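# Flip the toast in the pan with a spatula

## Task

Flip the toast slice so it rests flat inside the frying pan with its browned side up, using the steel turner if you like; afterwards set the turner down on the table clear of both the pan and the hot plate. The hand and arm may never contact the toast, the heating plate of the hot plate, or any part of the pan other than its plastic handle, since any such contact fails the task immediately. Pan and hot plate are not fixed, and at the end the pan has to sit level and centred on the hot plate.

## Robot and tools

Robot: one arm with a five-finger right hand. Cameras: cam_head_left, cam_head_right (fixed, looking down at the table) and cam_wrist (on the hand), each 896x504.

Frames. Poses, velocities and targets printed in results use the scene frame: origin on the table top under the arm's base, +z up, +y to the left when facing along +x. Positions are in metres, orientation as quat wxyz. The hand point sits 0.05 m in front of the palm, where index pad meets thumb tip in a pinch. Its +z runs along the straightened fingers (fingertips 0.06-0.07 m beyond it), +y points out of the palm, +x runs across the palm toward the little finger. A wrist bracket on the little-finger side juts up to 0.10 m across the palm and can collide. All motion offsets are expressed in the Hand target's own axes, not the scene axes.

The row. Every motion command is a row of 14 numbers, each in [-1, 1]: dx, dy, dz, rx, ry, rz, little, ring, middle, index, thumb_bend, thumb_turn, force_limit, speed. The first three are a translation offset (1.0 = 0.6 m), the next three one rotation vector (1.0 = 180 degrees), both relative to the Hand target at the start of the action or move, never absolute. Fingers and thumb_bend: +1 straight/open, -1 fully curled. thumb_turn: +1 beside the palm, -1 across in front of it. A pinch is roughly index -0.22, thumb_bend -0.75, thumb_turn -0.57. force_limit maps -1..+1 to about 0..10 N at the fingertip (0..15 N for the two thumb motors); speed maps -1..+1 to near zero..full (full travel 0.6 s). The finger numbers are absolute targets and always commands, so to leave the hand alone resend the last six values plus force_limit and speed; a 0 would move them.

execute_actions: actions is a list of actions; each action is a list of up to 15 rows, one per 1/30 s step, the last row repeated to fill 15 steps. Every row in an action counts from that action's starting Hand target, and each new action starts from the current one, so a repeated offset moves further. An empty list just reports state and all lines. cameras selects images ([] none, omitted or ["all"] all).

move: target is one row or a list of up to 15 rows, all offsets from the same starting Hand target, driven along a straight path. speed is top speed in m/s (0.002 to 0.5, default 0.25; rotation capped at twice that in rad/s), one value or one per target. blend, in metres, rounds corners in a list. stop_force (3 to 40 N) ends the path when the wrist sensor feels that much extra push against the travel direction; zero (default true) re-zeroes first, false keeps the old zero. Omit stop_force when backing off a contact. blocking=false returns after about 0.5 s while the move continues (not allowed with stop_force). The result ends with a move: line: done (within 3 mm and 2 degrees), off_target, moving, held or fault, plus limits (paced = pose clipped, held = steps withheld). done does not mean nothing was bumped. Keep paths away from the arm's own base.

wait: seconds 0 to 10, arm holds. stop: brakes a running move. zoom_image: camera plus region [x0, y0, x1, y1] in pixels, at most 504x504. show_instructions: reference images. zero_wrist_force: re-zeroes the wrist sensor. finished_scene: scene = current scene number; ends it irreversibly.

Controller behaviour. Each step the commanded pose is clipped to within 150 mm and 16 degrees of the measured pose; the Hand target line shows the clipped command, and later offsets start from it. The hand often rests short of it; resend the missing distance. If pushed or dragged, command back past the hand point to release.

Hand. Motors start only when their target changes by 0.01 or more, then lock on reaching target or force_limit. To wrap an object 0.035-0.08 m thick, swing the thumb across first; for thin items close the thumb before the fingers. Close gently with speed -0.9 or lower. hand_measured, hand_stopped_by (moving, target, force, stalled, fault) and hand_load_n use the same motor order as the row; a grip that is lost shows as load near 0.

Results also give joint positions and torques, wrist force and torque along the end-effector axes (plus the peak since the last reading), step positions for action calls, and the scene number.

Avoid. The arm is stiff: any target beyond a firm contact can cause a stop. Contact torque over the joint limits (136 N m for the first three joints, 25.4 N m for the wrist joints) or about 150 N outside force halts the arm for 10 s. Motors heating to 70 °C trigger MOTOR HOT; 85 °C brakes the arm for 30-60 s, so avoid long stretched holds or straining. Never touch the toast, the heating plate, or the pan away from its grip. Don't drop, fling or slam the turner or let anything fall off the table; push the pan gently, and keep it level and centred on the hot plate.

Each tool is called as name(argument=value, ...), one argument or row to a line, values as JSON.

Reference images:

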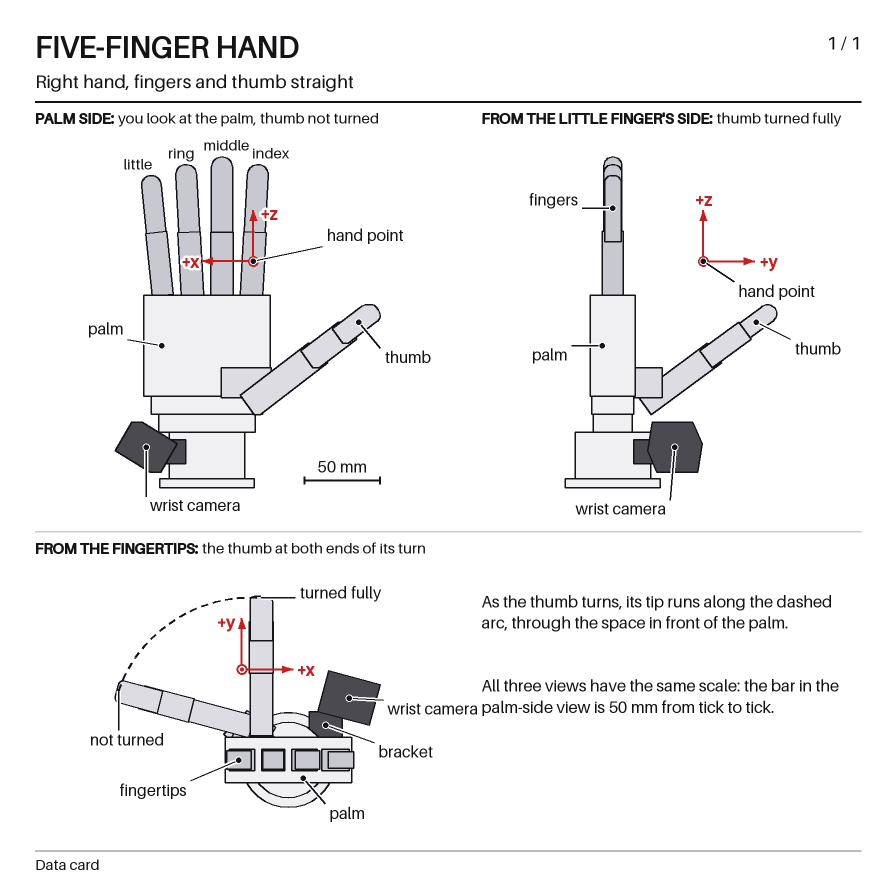

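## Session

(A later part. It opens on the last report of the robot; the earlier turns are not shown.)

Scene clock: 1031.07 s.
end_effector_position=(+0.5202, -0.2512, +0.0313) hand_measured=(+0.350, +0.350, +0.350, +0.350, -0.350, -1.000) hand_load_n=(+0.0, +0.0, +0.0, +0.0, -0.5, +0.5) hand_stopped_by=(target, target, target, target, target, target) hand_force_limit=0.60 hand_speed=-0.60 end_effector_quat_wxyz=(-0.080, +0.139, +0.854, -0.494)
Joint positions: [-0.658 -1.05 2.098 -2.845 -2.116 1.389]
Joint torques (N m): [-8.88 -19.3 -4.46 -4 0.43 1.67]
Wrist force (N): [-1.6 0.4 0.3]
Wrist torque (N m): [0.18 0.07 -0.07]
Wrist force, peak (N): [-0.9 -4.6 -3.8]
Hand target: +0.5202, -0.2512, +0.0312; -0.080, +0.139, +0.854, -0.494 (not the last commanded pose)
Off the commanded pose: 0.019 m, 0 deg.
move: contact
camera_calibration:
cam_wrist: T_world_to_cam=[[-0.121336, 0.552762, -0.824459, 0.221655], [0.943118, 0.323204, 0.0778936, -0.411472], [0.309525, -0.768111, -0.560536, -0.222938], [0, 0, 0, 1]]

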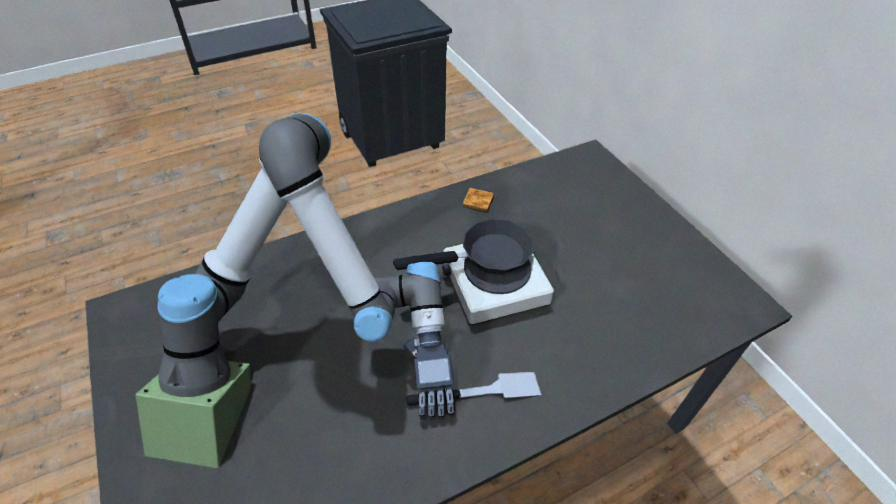

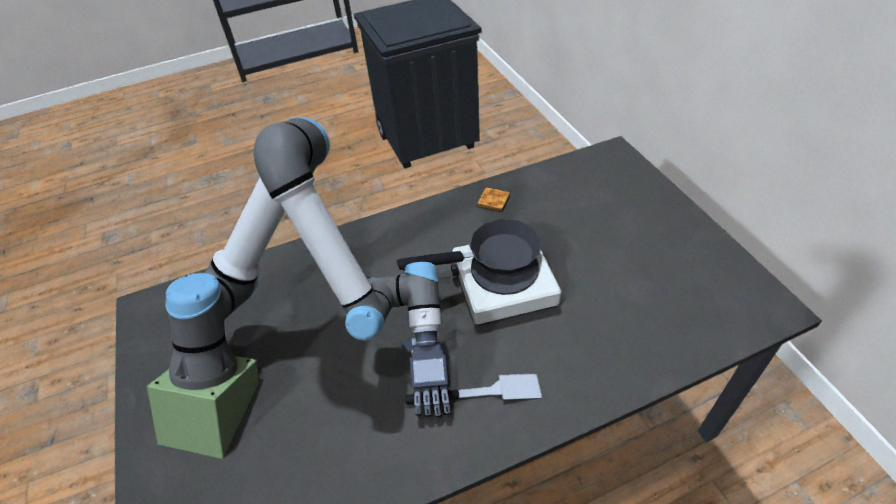

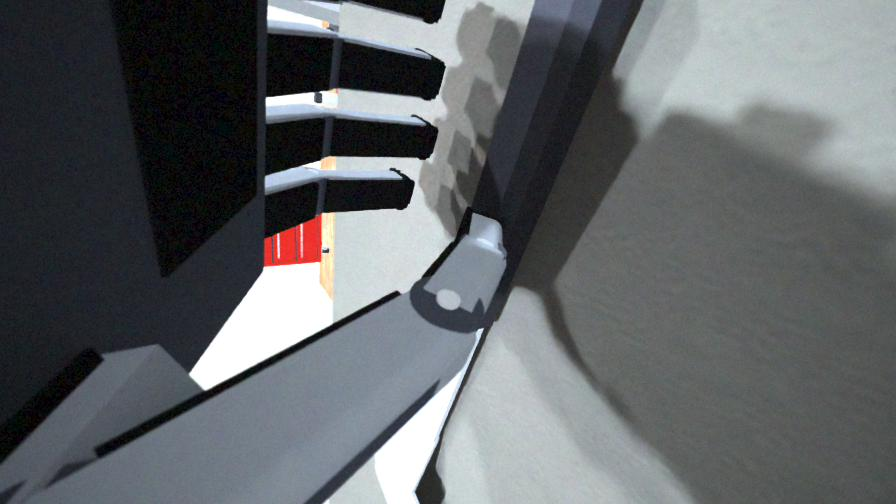

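move(
  target=[
    [0,-0.0217,-0.0125,0,0,0,0.35,0.35,0.35,0.35,-0.35,-1,0.6,-0.6],
    [0,-0.0367,-0.0385,0,0,0,0.35,0.35,0.35,0.35,-0.35,-1,0.6,-0.6],
    [0,0.0096,-0.011,0,0,0,0.35,0.35,0.35,0.35,-0.35,-1,0.6,-0.6],
  ],
  speed=0.04,
  stop_force=3.5,
)

zoom_image(
  camera="cam_head_left",
  region=[350, 310, 560, 450],
)

Scene clock: 1039.10 s.
end_effector_position=(+0.5229, -0.2431, +0.0295) hand_measured=(+0.350, +0.350, +0.350, +0.350, -0.350, -1.000) hand_load_n=(+0.0, +0.0, +0.0, +0.0, +0.0, +0.0) hand_stopped_by=(target, target, target, target, target, target) hand_force_limit=0.60 hand_speed=-0.60 end_effector_quat_wxyz=(-0.080, +0.139, +0.854, -0.494)
Joint positions: [-0.642 -1.057 2.096 -2.826 -2.12 1.408]
Joint torques (N m): [-22.46 -43.89 -3.92 0.19 0.39 -2.27]
Wrist force (N): [-1.1 1.1 0.8]
Wrist torque (N m): [0.20 0.07 -0.07]
Wrist force, peak (N): [-1.2 1.4 0.8]
Hand target: +0.5229, -0.2431, +0.0295; -0.080, +0.139, +0.854, -0.494
Off the commanded pose: 0.000 m, 0 deg.
move: done
camera_calibration:
cam_wrist: T_world_to_cam=[[-0.121359, 0.552762, -0.824455, 0.216078], [0.943114, 0.32322, 0.0778803, -0.416543], [0.30953, -0.768103, -0.560543, -0.218475], [0, 0, 0, 1]]

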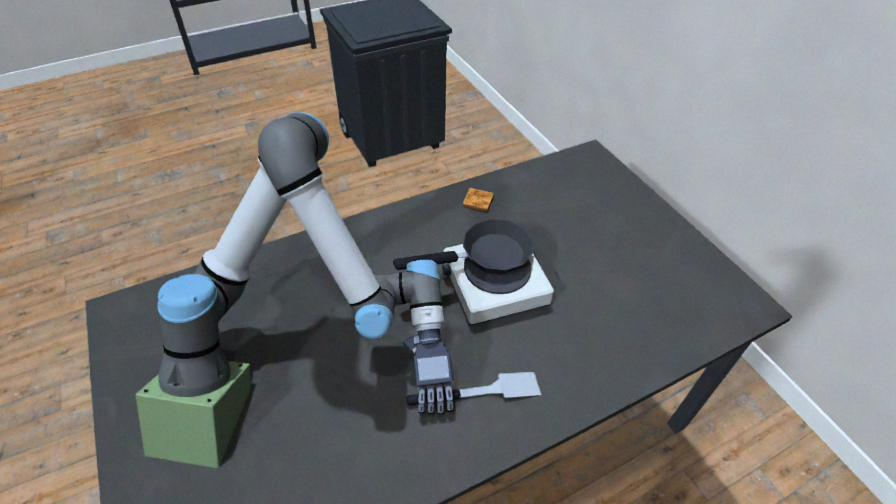

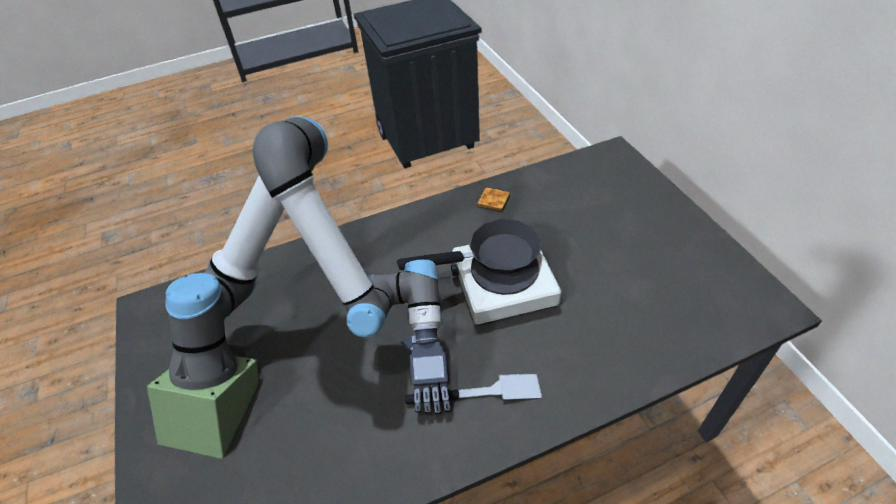

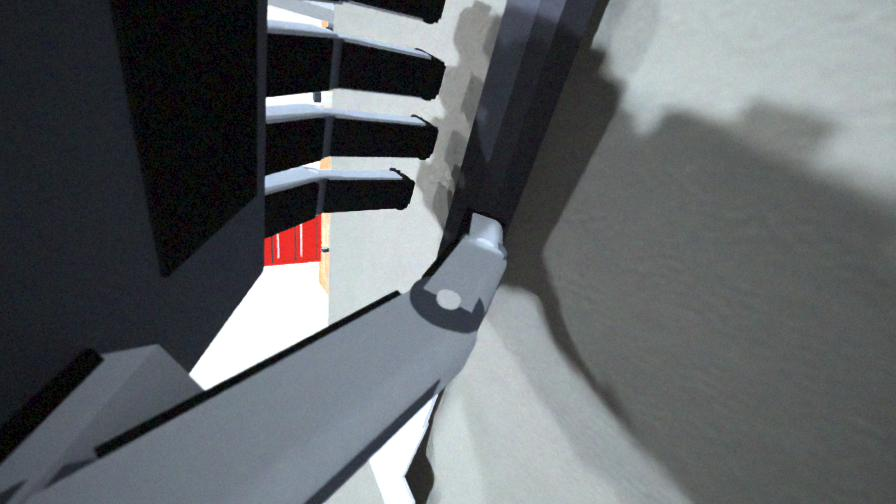

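Scaled by 2.400.

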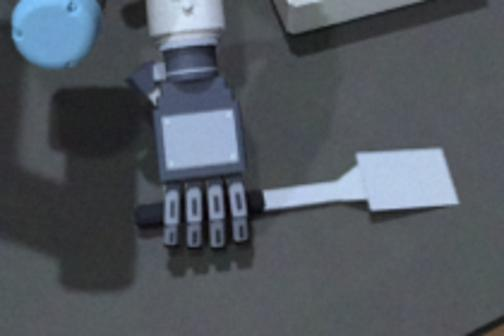

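move(
  target=[
    [0,-0.0144,-0.0083,0,0,0,0.35,0.35,0.35,0.35,-0.35,-1,0.6,-0.6],
    [0,-0.031,-0.0372,0,0,0,0.35,0.35,0.35,0.35,-0.35,-1,0.6,-0.6],
    [0,0.0122,-0.0122,0,0,0,0.35,0.35,0.35,0.35,-0.35,-1,0.6,-0.6],
  ],
  speed=0.04,
  stop_force=3.5,
)

zoom_image(
  camera="cam_head_left",
  region=[350, 310, 560, 450],
)

Scene clock: 1044.47 s.
end_effector_position=(+0.5261, -0.2336, +0.0269) hand_measured=(+0.350, +0.350, +0.350, +0.350, -0.350, -1.000) hand_load_n=(+0.0, +0.0, +0.0, +0.0, +0.0, +0.0) hand_stopped_by=(target, target, target, target, target, target) hand_force_limit=0.60 hand_speed=-0.60 end_effector_quat_wxyz=(-0.080, +0.139, +0.854, -0.494)
Joint positions: [-0.622 -1.064 2.093 -2.804 -2.124 1.43]
Joint torques (N m): [-22.09 -44.27 -3.89 0.33 0.27 -2.2]
Wrist force (N): [-1.3 1.1 0.6]
Wrist torque (N m): [0.20 0.12 -0.07]
Wrist force, peak (N): [-1.1 1.5 0.8]
Hand target: +0.5261, -0.2336, +0.0269; -0.080, +0.139, +0.854, -0.494
Off the commanded pose: 0.000 m, 0 deg.
move: done
camera_calibration:
cam_wrist: T_world_to_cam=[[-0.121359, 0.552762, -0.824455, 0.209002], [0.943114, 0.32322, 0.0778796, -0.422388], [0.309529, -0.768104, -0.560543, -0.213685], [0, 0, 0, 1]]

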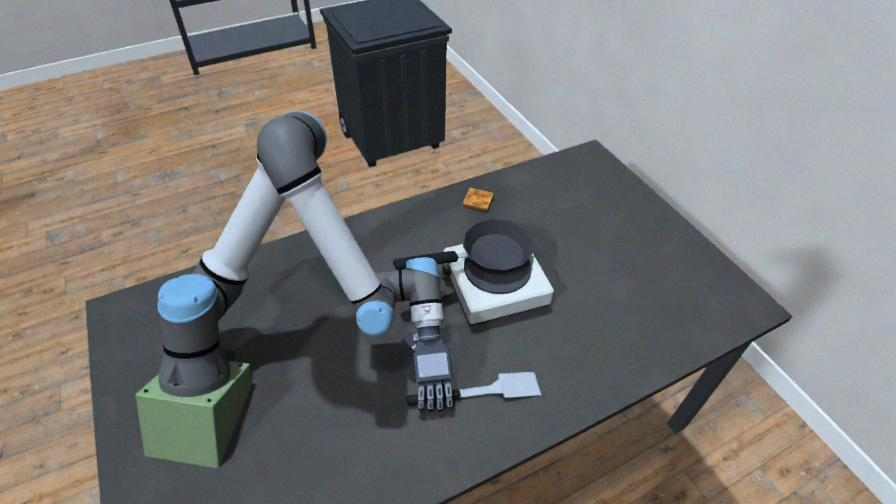

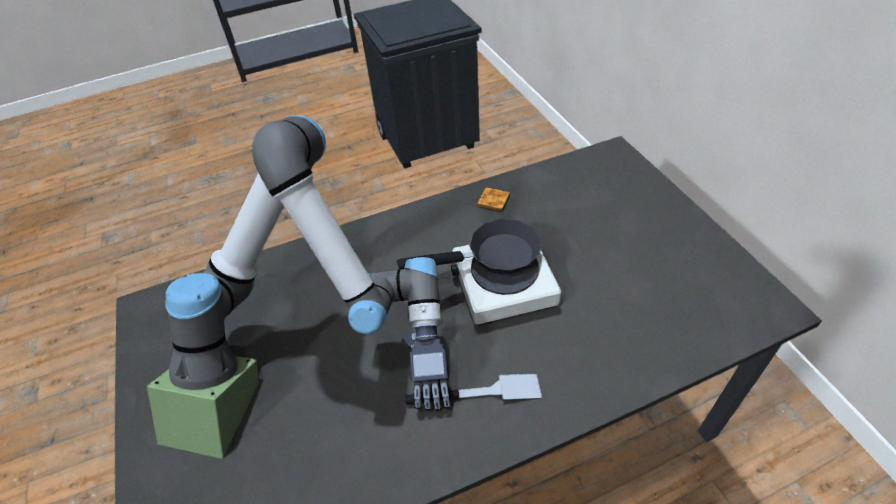

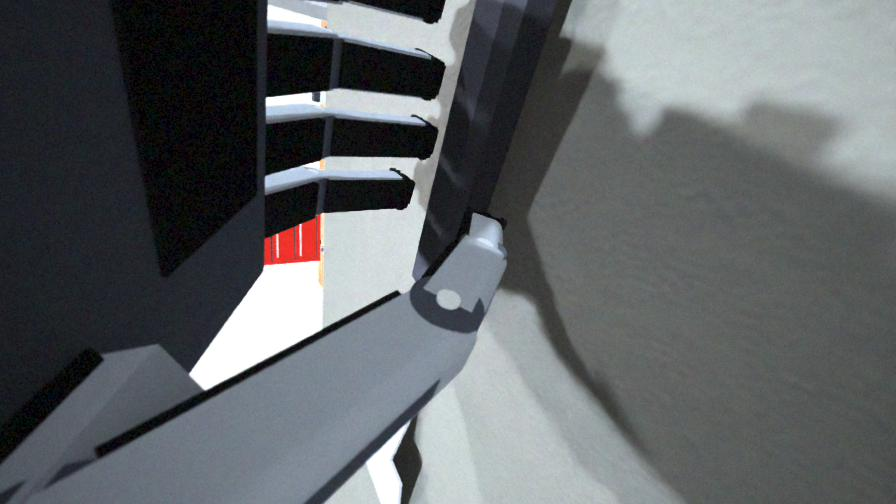

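Scaled by 2.400.

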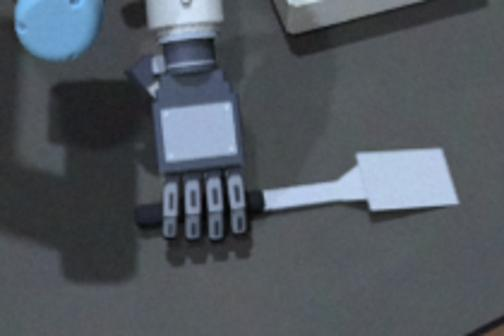

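move(
  target=[
    [0,-0.0067,-0.0116,0,0,0,0.35,0.35,0.35,0.35,-0.35,-1,0.6,-0.6],
    [0,0.0222,0.0051,0,0,0,0.35,0.35,0.35,0.35,-0.35,-1,0.6,-0.6],
  ],
  speed=0.03,
  stop_force=3.5,
)

zoom_image(
  camera="cam_head_left",
  region=[350, 310, 560, 450],
)

Scene clock: 1049.73 s.
end_effector_position=(+0.5274, -0.2298, +0.0191) hand_measured=(+0.350, +0.350, +0.350, +0.350, -0.350, -1.000) hand_load_n=(+0.5, +0.0, +0.0, +0.0, +0.0, +0.0) hand_stopped_by=(target, target, target, target, target, target) hand_force_limit=0.60 hand_speed=-0.60 end_effector_quat_wxyz=(-0.080, +0.139, +0.854, -0.494)
Joint positions: [-0.608 -1.052 2.09 -2.804 -2.127 1.446]
Joint torques (N m): [-21.57 -26.26 -3.14 -3.37 -1.95 -0.32]
Wrist force (N): [-0.1 -0.6 -2.7]
Wrist torque (N m): [0.59 0.10 -0.05]
Wrist force, peak (N): [5.2 -20.7 -21.9]
Hand target: +0.5274, -0.2298, +0.0191; -0.080, +0.139, +0.854, -0.494 (not the last commanded pose)
Off the commanded pose: 0.005 m, 0 deg.
move: contact; path passed 1 of 2 targets
camera_calibration:
cam_wrist: T_world_to_cam=[[-0.121376, 0.552767, -0.824449, 0.200688], [0.943104, 0.323247, 0.0778827, -0.424208], [0.309551, -0.768088, -0.560552, -0.21549], [0, 0, 0, 1]]

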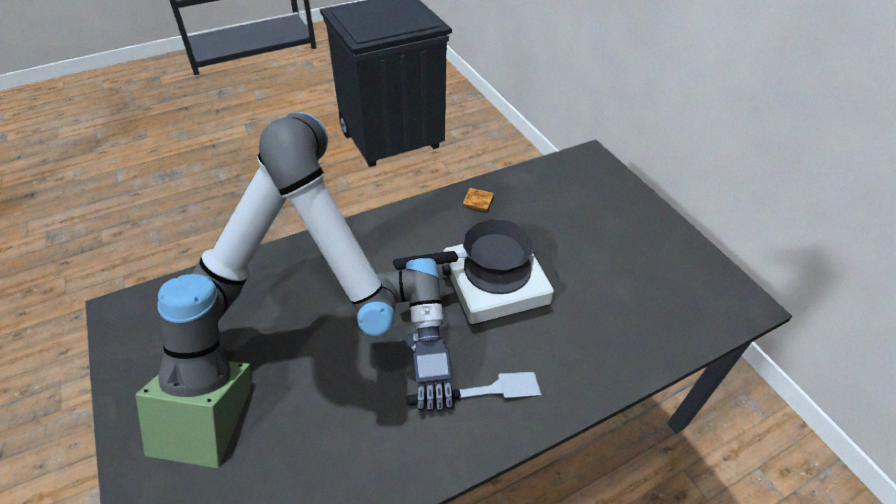

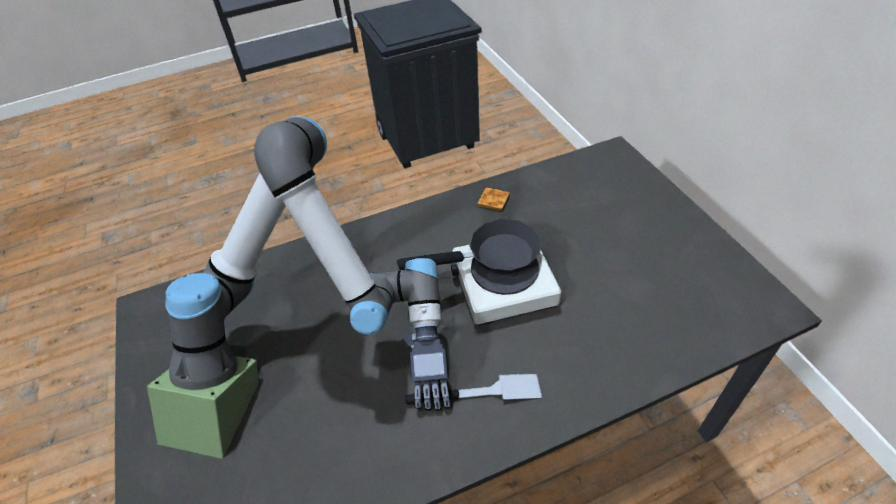

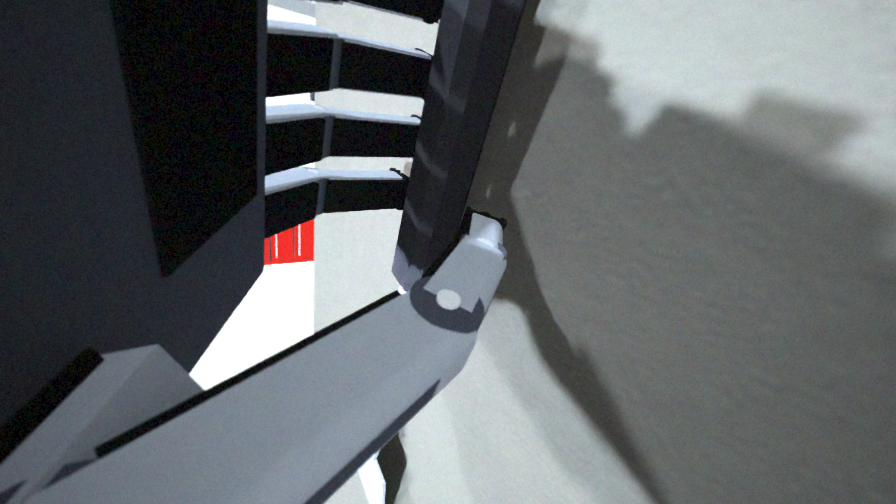

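Scaled by 2.400.

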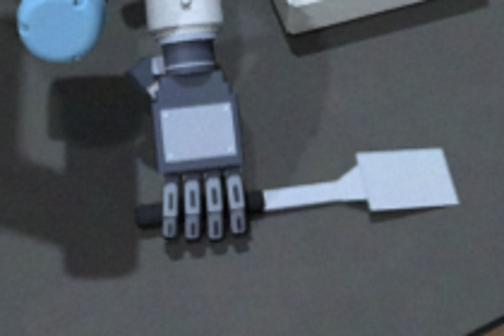

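move(
  target=[0,-0.0058,-0.0033,0,0,0,-1,-1,-1,-1,-0.9,-1,-0.4,-0.8],
  cameras=[],
)

move(
  target=[0,-0.0116,-0.0067,0,0,0,-1,-1,-1,-1,-0.9,-1,-0.4,-0.8],
  speed=0.03,
)

zoom_image(
  camera="cam_head_left",
  region=[350, 310, 560, 450],
)

Scene clock: 1053.33 s.
end_effector_position=(+0.5274, -0.2298, +0.0231) hand_measured=(-0.058, +0.008, +0.340, +0.030, -0.562, -1.000) hand_load_n=(+4.0, +0.0, +0.0, +3.5, +5.5, +2.0) hand_stopped_by=(force, force, force, force, force, target) hand_force_limit=-0.40 hand_speed=-0.80 end_effector_quat_wxyz=(-0.080, +0.139, +0.854, -0.494)
Joint positions: [-0.612 -1.061 2.091 -2.799 -2.126 1.442]
Joint torques (N m): [-8.39 -22.54 -10.98 -3.66 -0.4 1.69]
Wrist force (N): [-0.4 1.4 -2.3]
Wrist torque (N m): [0.38 0.01 -0.05]
Wrist force, peak (N): [-0.2 1.6 -2.9]
Hand target: +0.5274, -0.2298, +0.0231; -0.080, +0.139, +0.854, -0.494
Off the commanded pose: 0.000 m, 0 deg.
move: done

Scene clock: 1054.07 s.
end_effector_position=(+0.5273, -0.2298, +0.0313) hand_measured=(-0.060, +0.008, +0.340, +0.030, -0.564, -1.000) hand_load_n=(+0.0, +0.0, +0.0, +0.0, +0.0, +0.0) hand_stopped_by=(force, force, force, force, force, target) hand_force_limit=-0.40 hand_speed=-0.80 end_effector_quat_wxyz=(-0.080, +0.139, +0.854, -0.494)
Joint positions: [-0.619 -1.078 2.093 -2.788 -2.124 1.433]
Joint torques (N m): [-9.66 -21.51 -7.63 -2.85 0.04 0.34]
Wrist force (N): [-0.6 2.1 -0.1]
Wrist torque (N m): [0.39 0.04 0.01]
Wrist force, peak (N): [-0.3 1.8 -2.2]
Hand target: +0.5274, -0.2298, +0.0312; -0.080, +0.139, +0.854, -0.494
Off the commanded pose: 0.000 m, 0 deg.
move: done
camera_calibration:
cam_wrist: T_world_to_cam=[[-0.121396, 0.552805, -0.824421, 0.210735], [0.943132, 0.323179, 0.0778271, -0.425131], [0.309458, -0.76809, -0.560601, -0.20863], [0, 0, 0, 1]]

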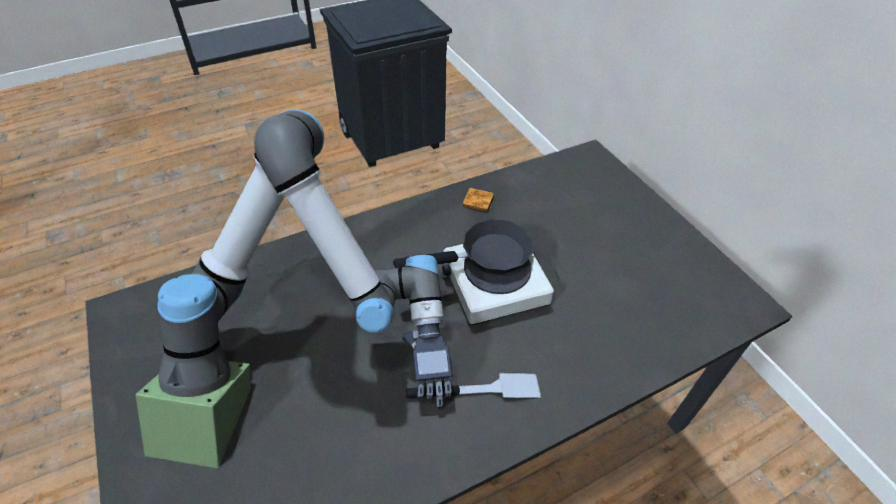

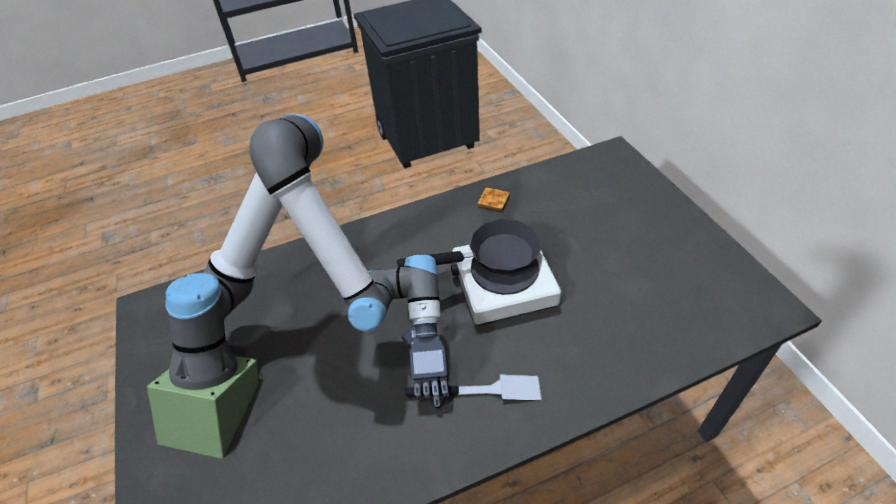

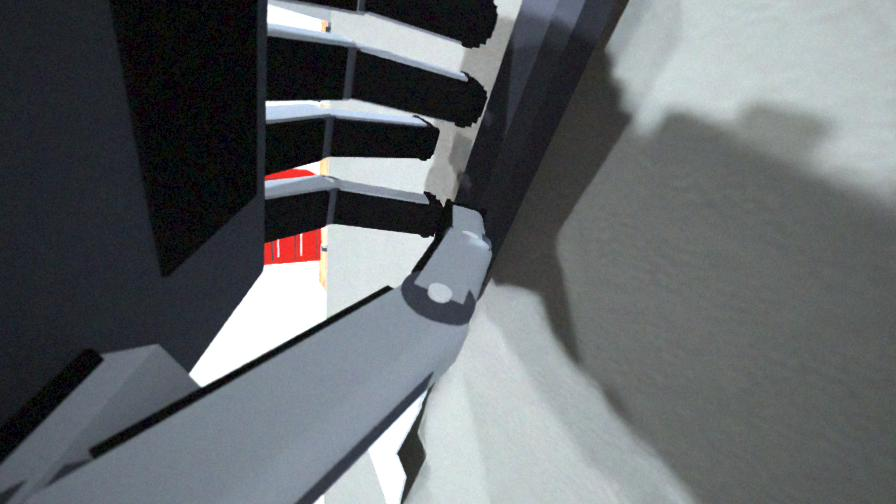

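Scaled by 2.400.

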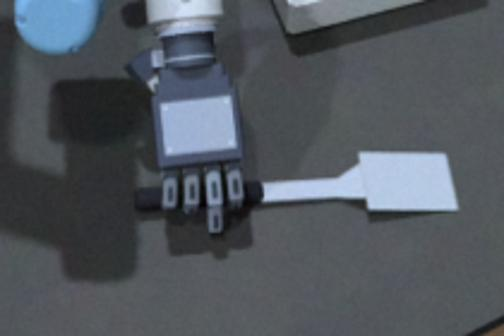

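move(
  target=[0,-0.0508,-0.038,0,0,0,0.25,0.25,0.25,0.25,-0.3,-1,-0.4,-0.6],
  speed=0.05,
)

move(
  target=[0,0.0721,0.0417,0,0,0,0.25,0.25,0.25,0.25,-0.3,-1,-0.4,-0.6],
  speed=0.025,
  stop_force=3,
)

zoom_image(
  camera="cam_head_left",
  region=[350, 310, 560, 450],
)

Scene clock: 1061.60 s.
end_effector_position=(+0.5287, -0.2255, +0.0690) hand_measured=(+0.250, +0.250, +0.250, +0.250, -0.300, -1.000) hand_load_n=(+0.0, +0.0, +0.0, +0.0, +0.0, +0.0) hand_stopped_by=(target, target, target, target, target, target) hand_force_limit=-0.40 hand_speed=-0.60 end_effector_quat_wxyz=(-0.080, +0.139, +0.854, -0.494) end_effector_velocity=(+0.001, +0.000, -0.001) end_effector_angular_velocity=(-0.002, -0.002, +0.002)
Joint positions: [-0.647 -1.163 2.097 -2.723 -2.119 1.402]
Joint velocities: [0.001 0.002 0 -0.005 -0.001 0.001]
Joint torques (N m): [-7.81 -17.39 -17.58 -4.21 -0.77 1.96]
Wrist force (N): [-0.3 2.2 0.2]
Wrist torque (N m): [0.40 -0.03 0.02]
Wrist force, peak (N): [-0.4 2.7 0.7]
Hand target: +0.5288, -0.2255, +0.0689; -0.080, +0.139, +0.854, -0.494
Off the commanded pose: 0.000 m, 0 deg.
move: done
camera_calibration:
cam_wrist: T_world_to_cam=[[-0.121483, 0.552891, -0.82435, 0.239647], [0.943145, 0.323161, 0.0777536, -0.430757], [0.309387, -0.768036, -0.560715, -0.184521], [0, 0, 0, 1]]

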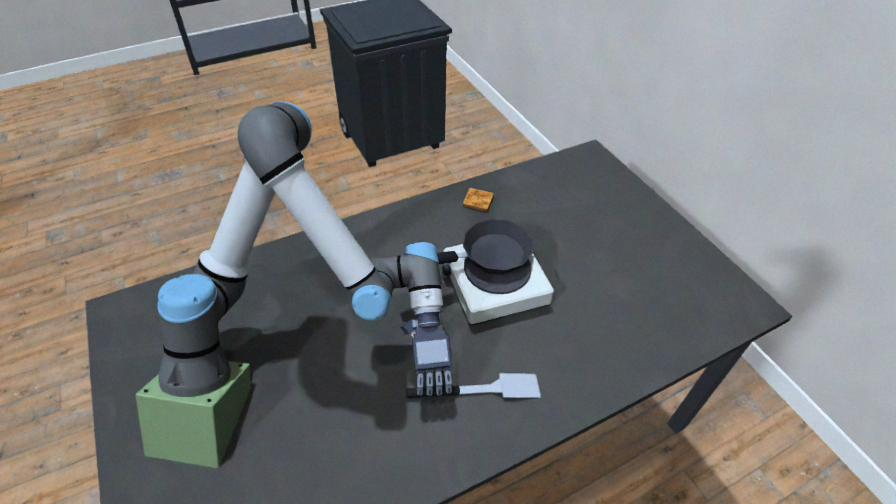

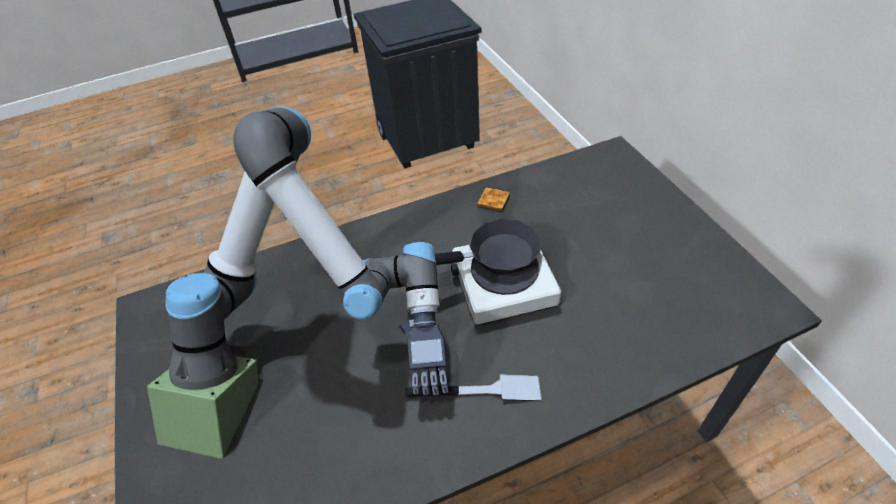

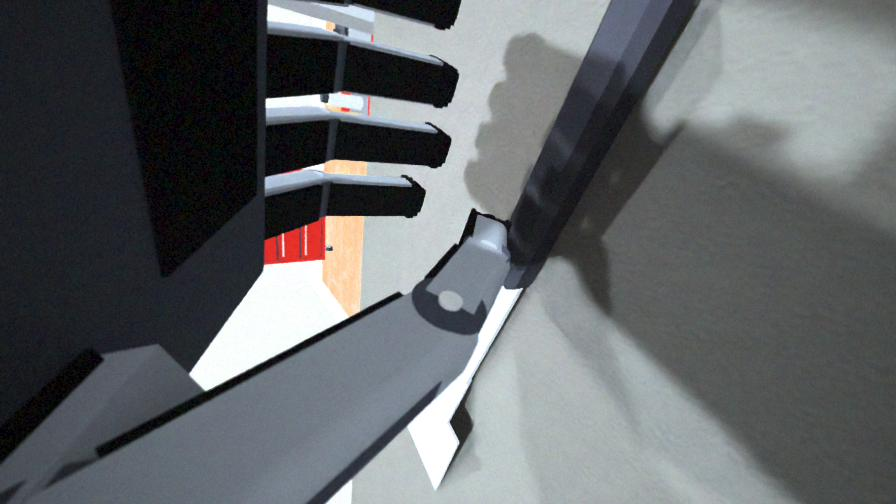

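Scene clock: 1064.63 s.
end_effector_position=(+0.5288, -0.2256, +0.0209) hand_measured=(+0.250, +0.250, +0.250, +0.250, -0.300, -1.000) hand_load_n=(+0.0, +0.0, +0.0, +0.0, +0.0, +0.0) hand_stopped_by=(target, target, target, target, target, target) hand_force_limit=-0.40 hand_speed=-0.60 end_effector_quat_wxyz=(-0.080, +0.139, +0.854, -0.494)
Joint positions: [-0.602 -1.061 2.089 -2.79 -2.128 1.453]
Joint torques (N m): [-21.64 -40.61 -2.95 -3 -1.69 -2.08]
Wrist force (N): [0.4 -1.2 -2.9]
Wrist torque (N m): [0.58 0.04 -0.03]
Wrist force, peak (N): [4.3 -16.6 -16.1]
Hand target: +0.5288, -0.2256, +0.0209; -0.080, +0.139, +0.854, -0.494 (not the last commanded pose)
Off the commanded pose: 0.002 m, 0 deg.
move: contact
camera_calibration:
cam_wrist: T_world_to_cam=[[-0.121372, 0.55279, -0.824434, 0.200016], [0.943124, 0.323194, 0.077859, -0.427035], [0.309492, -0.768094, -0.560576, -0.211641], [0, 0, 0, 1]]

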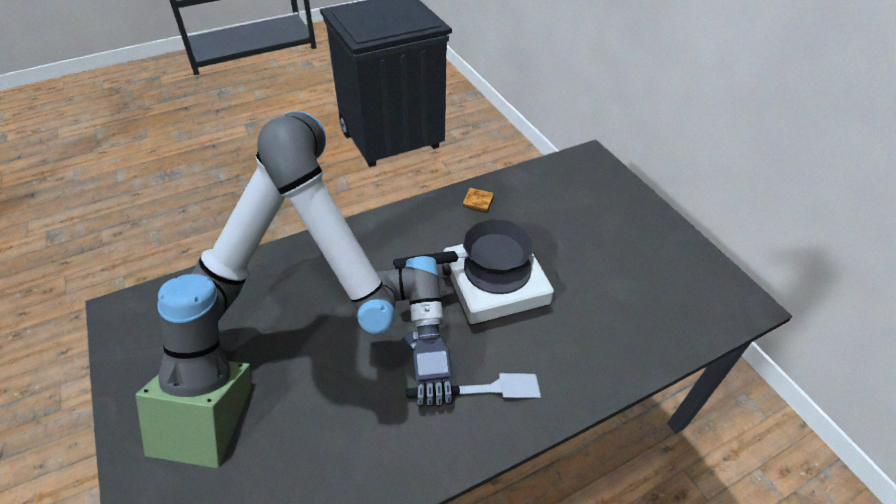

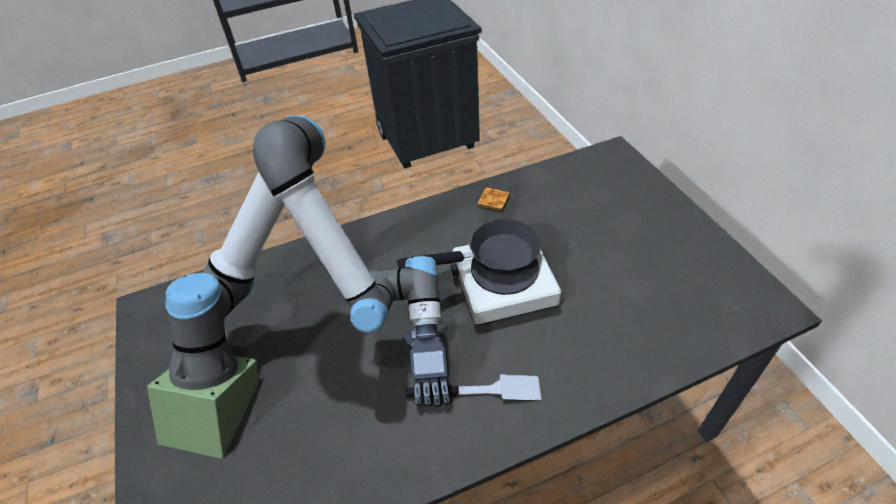

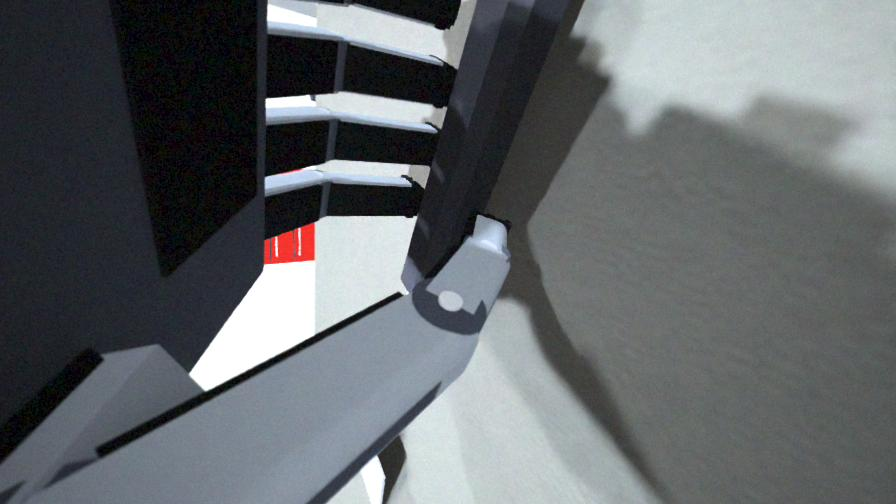

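Scaled by 2.400.

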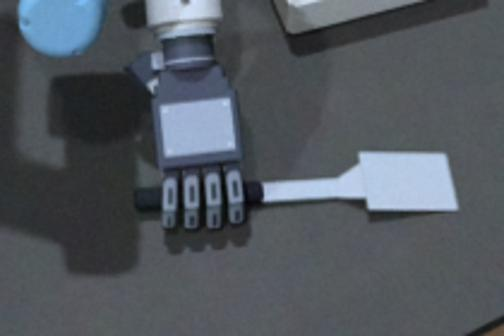

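move(
  target=[0,-0.0058,-0.0033,0,0,0,0.25,0.25,0.25,0.25,-0.3,-1,-0.4,-0.6],
  speed=0.03,
  cameras=[],
)

move(
  target=[0,0,0,0,0,0,-1,-1,-1,-1,-0.55,-1,-0.3,-0.9],
  cameras=[],
)

move(
  target=[0,0,0,0,0,0,-1,-1,-1,-1,-1,-1,0,-0.8],
)

zoom_image(
  camera="cam_head_left",
  region=[350, 310, 560, 450],
)

Scene clock: 1069.57 s.
end_effector_position=(+0.5288, -0.2256, +0.0250) hand_measured=(+0.250, +0.250, +0.250, +0.250, -0.300, -1.000) hand_load_n=(+0.0, +0.0, +0.0, +0.0, +0.0, +0.0) hand_stopped_by=(target, target, target, target, target, target) hand_force_limit=-0.40 hand_speed=-0.60 end_effector_quat_wxyz=(-0.080, +0.139, +0.854, -0.494)
Joint positions: [-0.606 -1.07 2.09 -2.785 -2.127 1.449]
Joint torques (N m): [-16.38 -29.21 -6.12 -0.77 0.22 -1.18]
Wrist force (N): [-0.2 2.2 -0.2]
Wrist torque (N m): [0.40 -0.02 0.04]
Wrist force, peak (N): [0.2 -1.2 -3.1]
Hand target: +0.5288, -0.2256, +0.0249; -0.080, +0.139, +0.854, -0.494
Off the commanded pose: 0.000 m, 0 deg.
move: done

Scene clock: 1072.23 s.
end_effector_position=(+0.5288, -0.2256, +0.0249) hand_measured=(-0.148, -0.032, +0.008, +0.008, -0.462, -1.000) hand_load_n=(+3.0, +0.0, +2.0, +3.5, +7.0, +1.0) hand_stopped_by=(force, force, force, force, force, target) hand_force_limit=-0.30 hand_speed=-0.90 end_effector_quat_wxyz=(-0.080, +0.139, +0.854, -0.494)
Joint positions: [-0.606 -1.07 2.09 -2.785 -2.127 1.449]
Joint torques (N m): [-9.61 -22.09 -16.53 -3.77 -2.43 1.67]
Wrist force (N): [0.0 1.8 -2.1]
Wrist torque (N m): [0.36 0.00 -0.07]
Wrist force, peak (N): [0.5 2.0 -2.9]
Hand target: +0.5288, -0.2256, +0.0249; -0.080, +0.139, +0.854, -0.494
Off the commanded pose: 0.000 m, 0 deg.
move: done

Scene clock: 1072.93 s.
end_effector_position=(+0.5288, -0.2256, +0.0249) hand_measured=(-0.148, -0.032, +0.008, +0.008, -0.462, -1.000) hand_load_n=(+3.0, +0.0, +2.0, +3.0, +7.0, +1.0) hand_stopped_by=(force, force, force, force, force, target) hand_force_limit=0.00 hand_speed=-0.80 end_effector_quat_wxyz=(-0.080, +0.139, +0.854, -0.494)
Joint positions: [-0.606 -1.07 2.09 -2.785 -2.127 1.449]
Joint torques (N m): [-9.05 -22.87 -15.16 -3.79 -2.29 1.88]
Wrist force (N): [0.0 1.8 -2.2]
Wrist torque (N m): [0.35 0.00 -0.07]
Wrist force, peak (N): [0.2 2.1 -2.4]
Hand target: +0.5288, -0.2256, +0.0249; -0.080, +0.139, +0.854, -0.494
Off the commanded pose: 0.000 m, 0 deg.
move: done
camera_calibration:
cam_wrist: T_world_to_cam=[[-0.12136, 0.552775, -0.824447, 0.203327], [0.943114, 0.323218, 0.0778835, -0.427338], [0.309528, -0.768095, -0.560555, -0.209421], [0, 0, 0, 1]]

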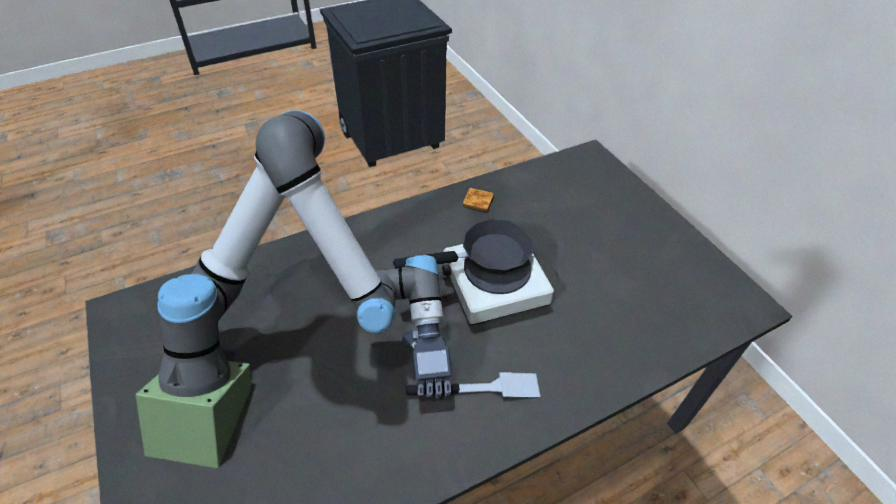

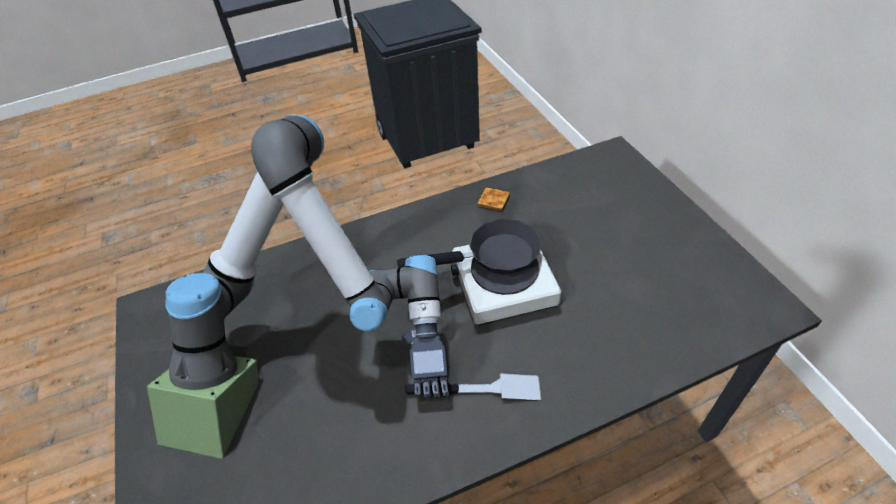

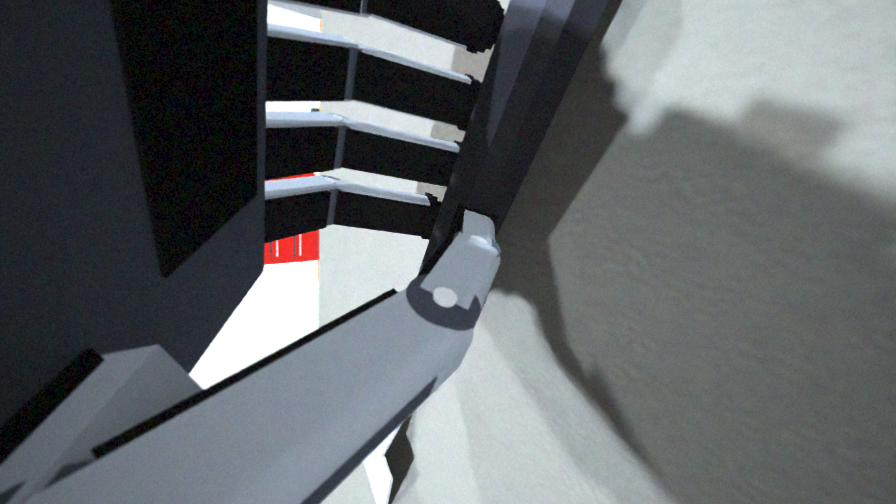

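Scaled by 2.400.

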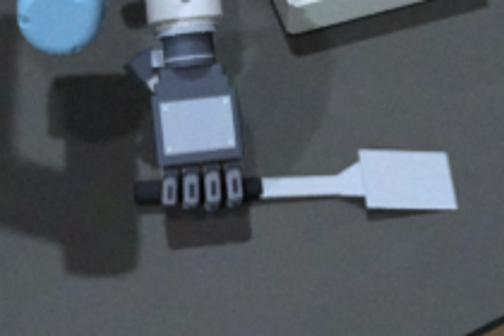

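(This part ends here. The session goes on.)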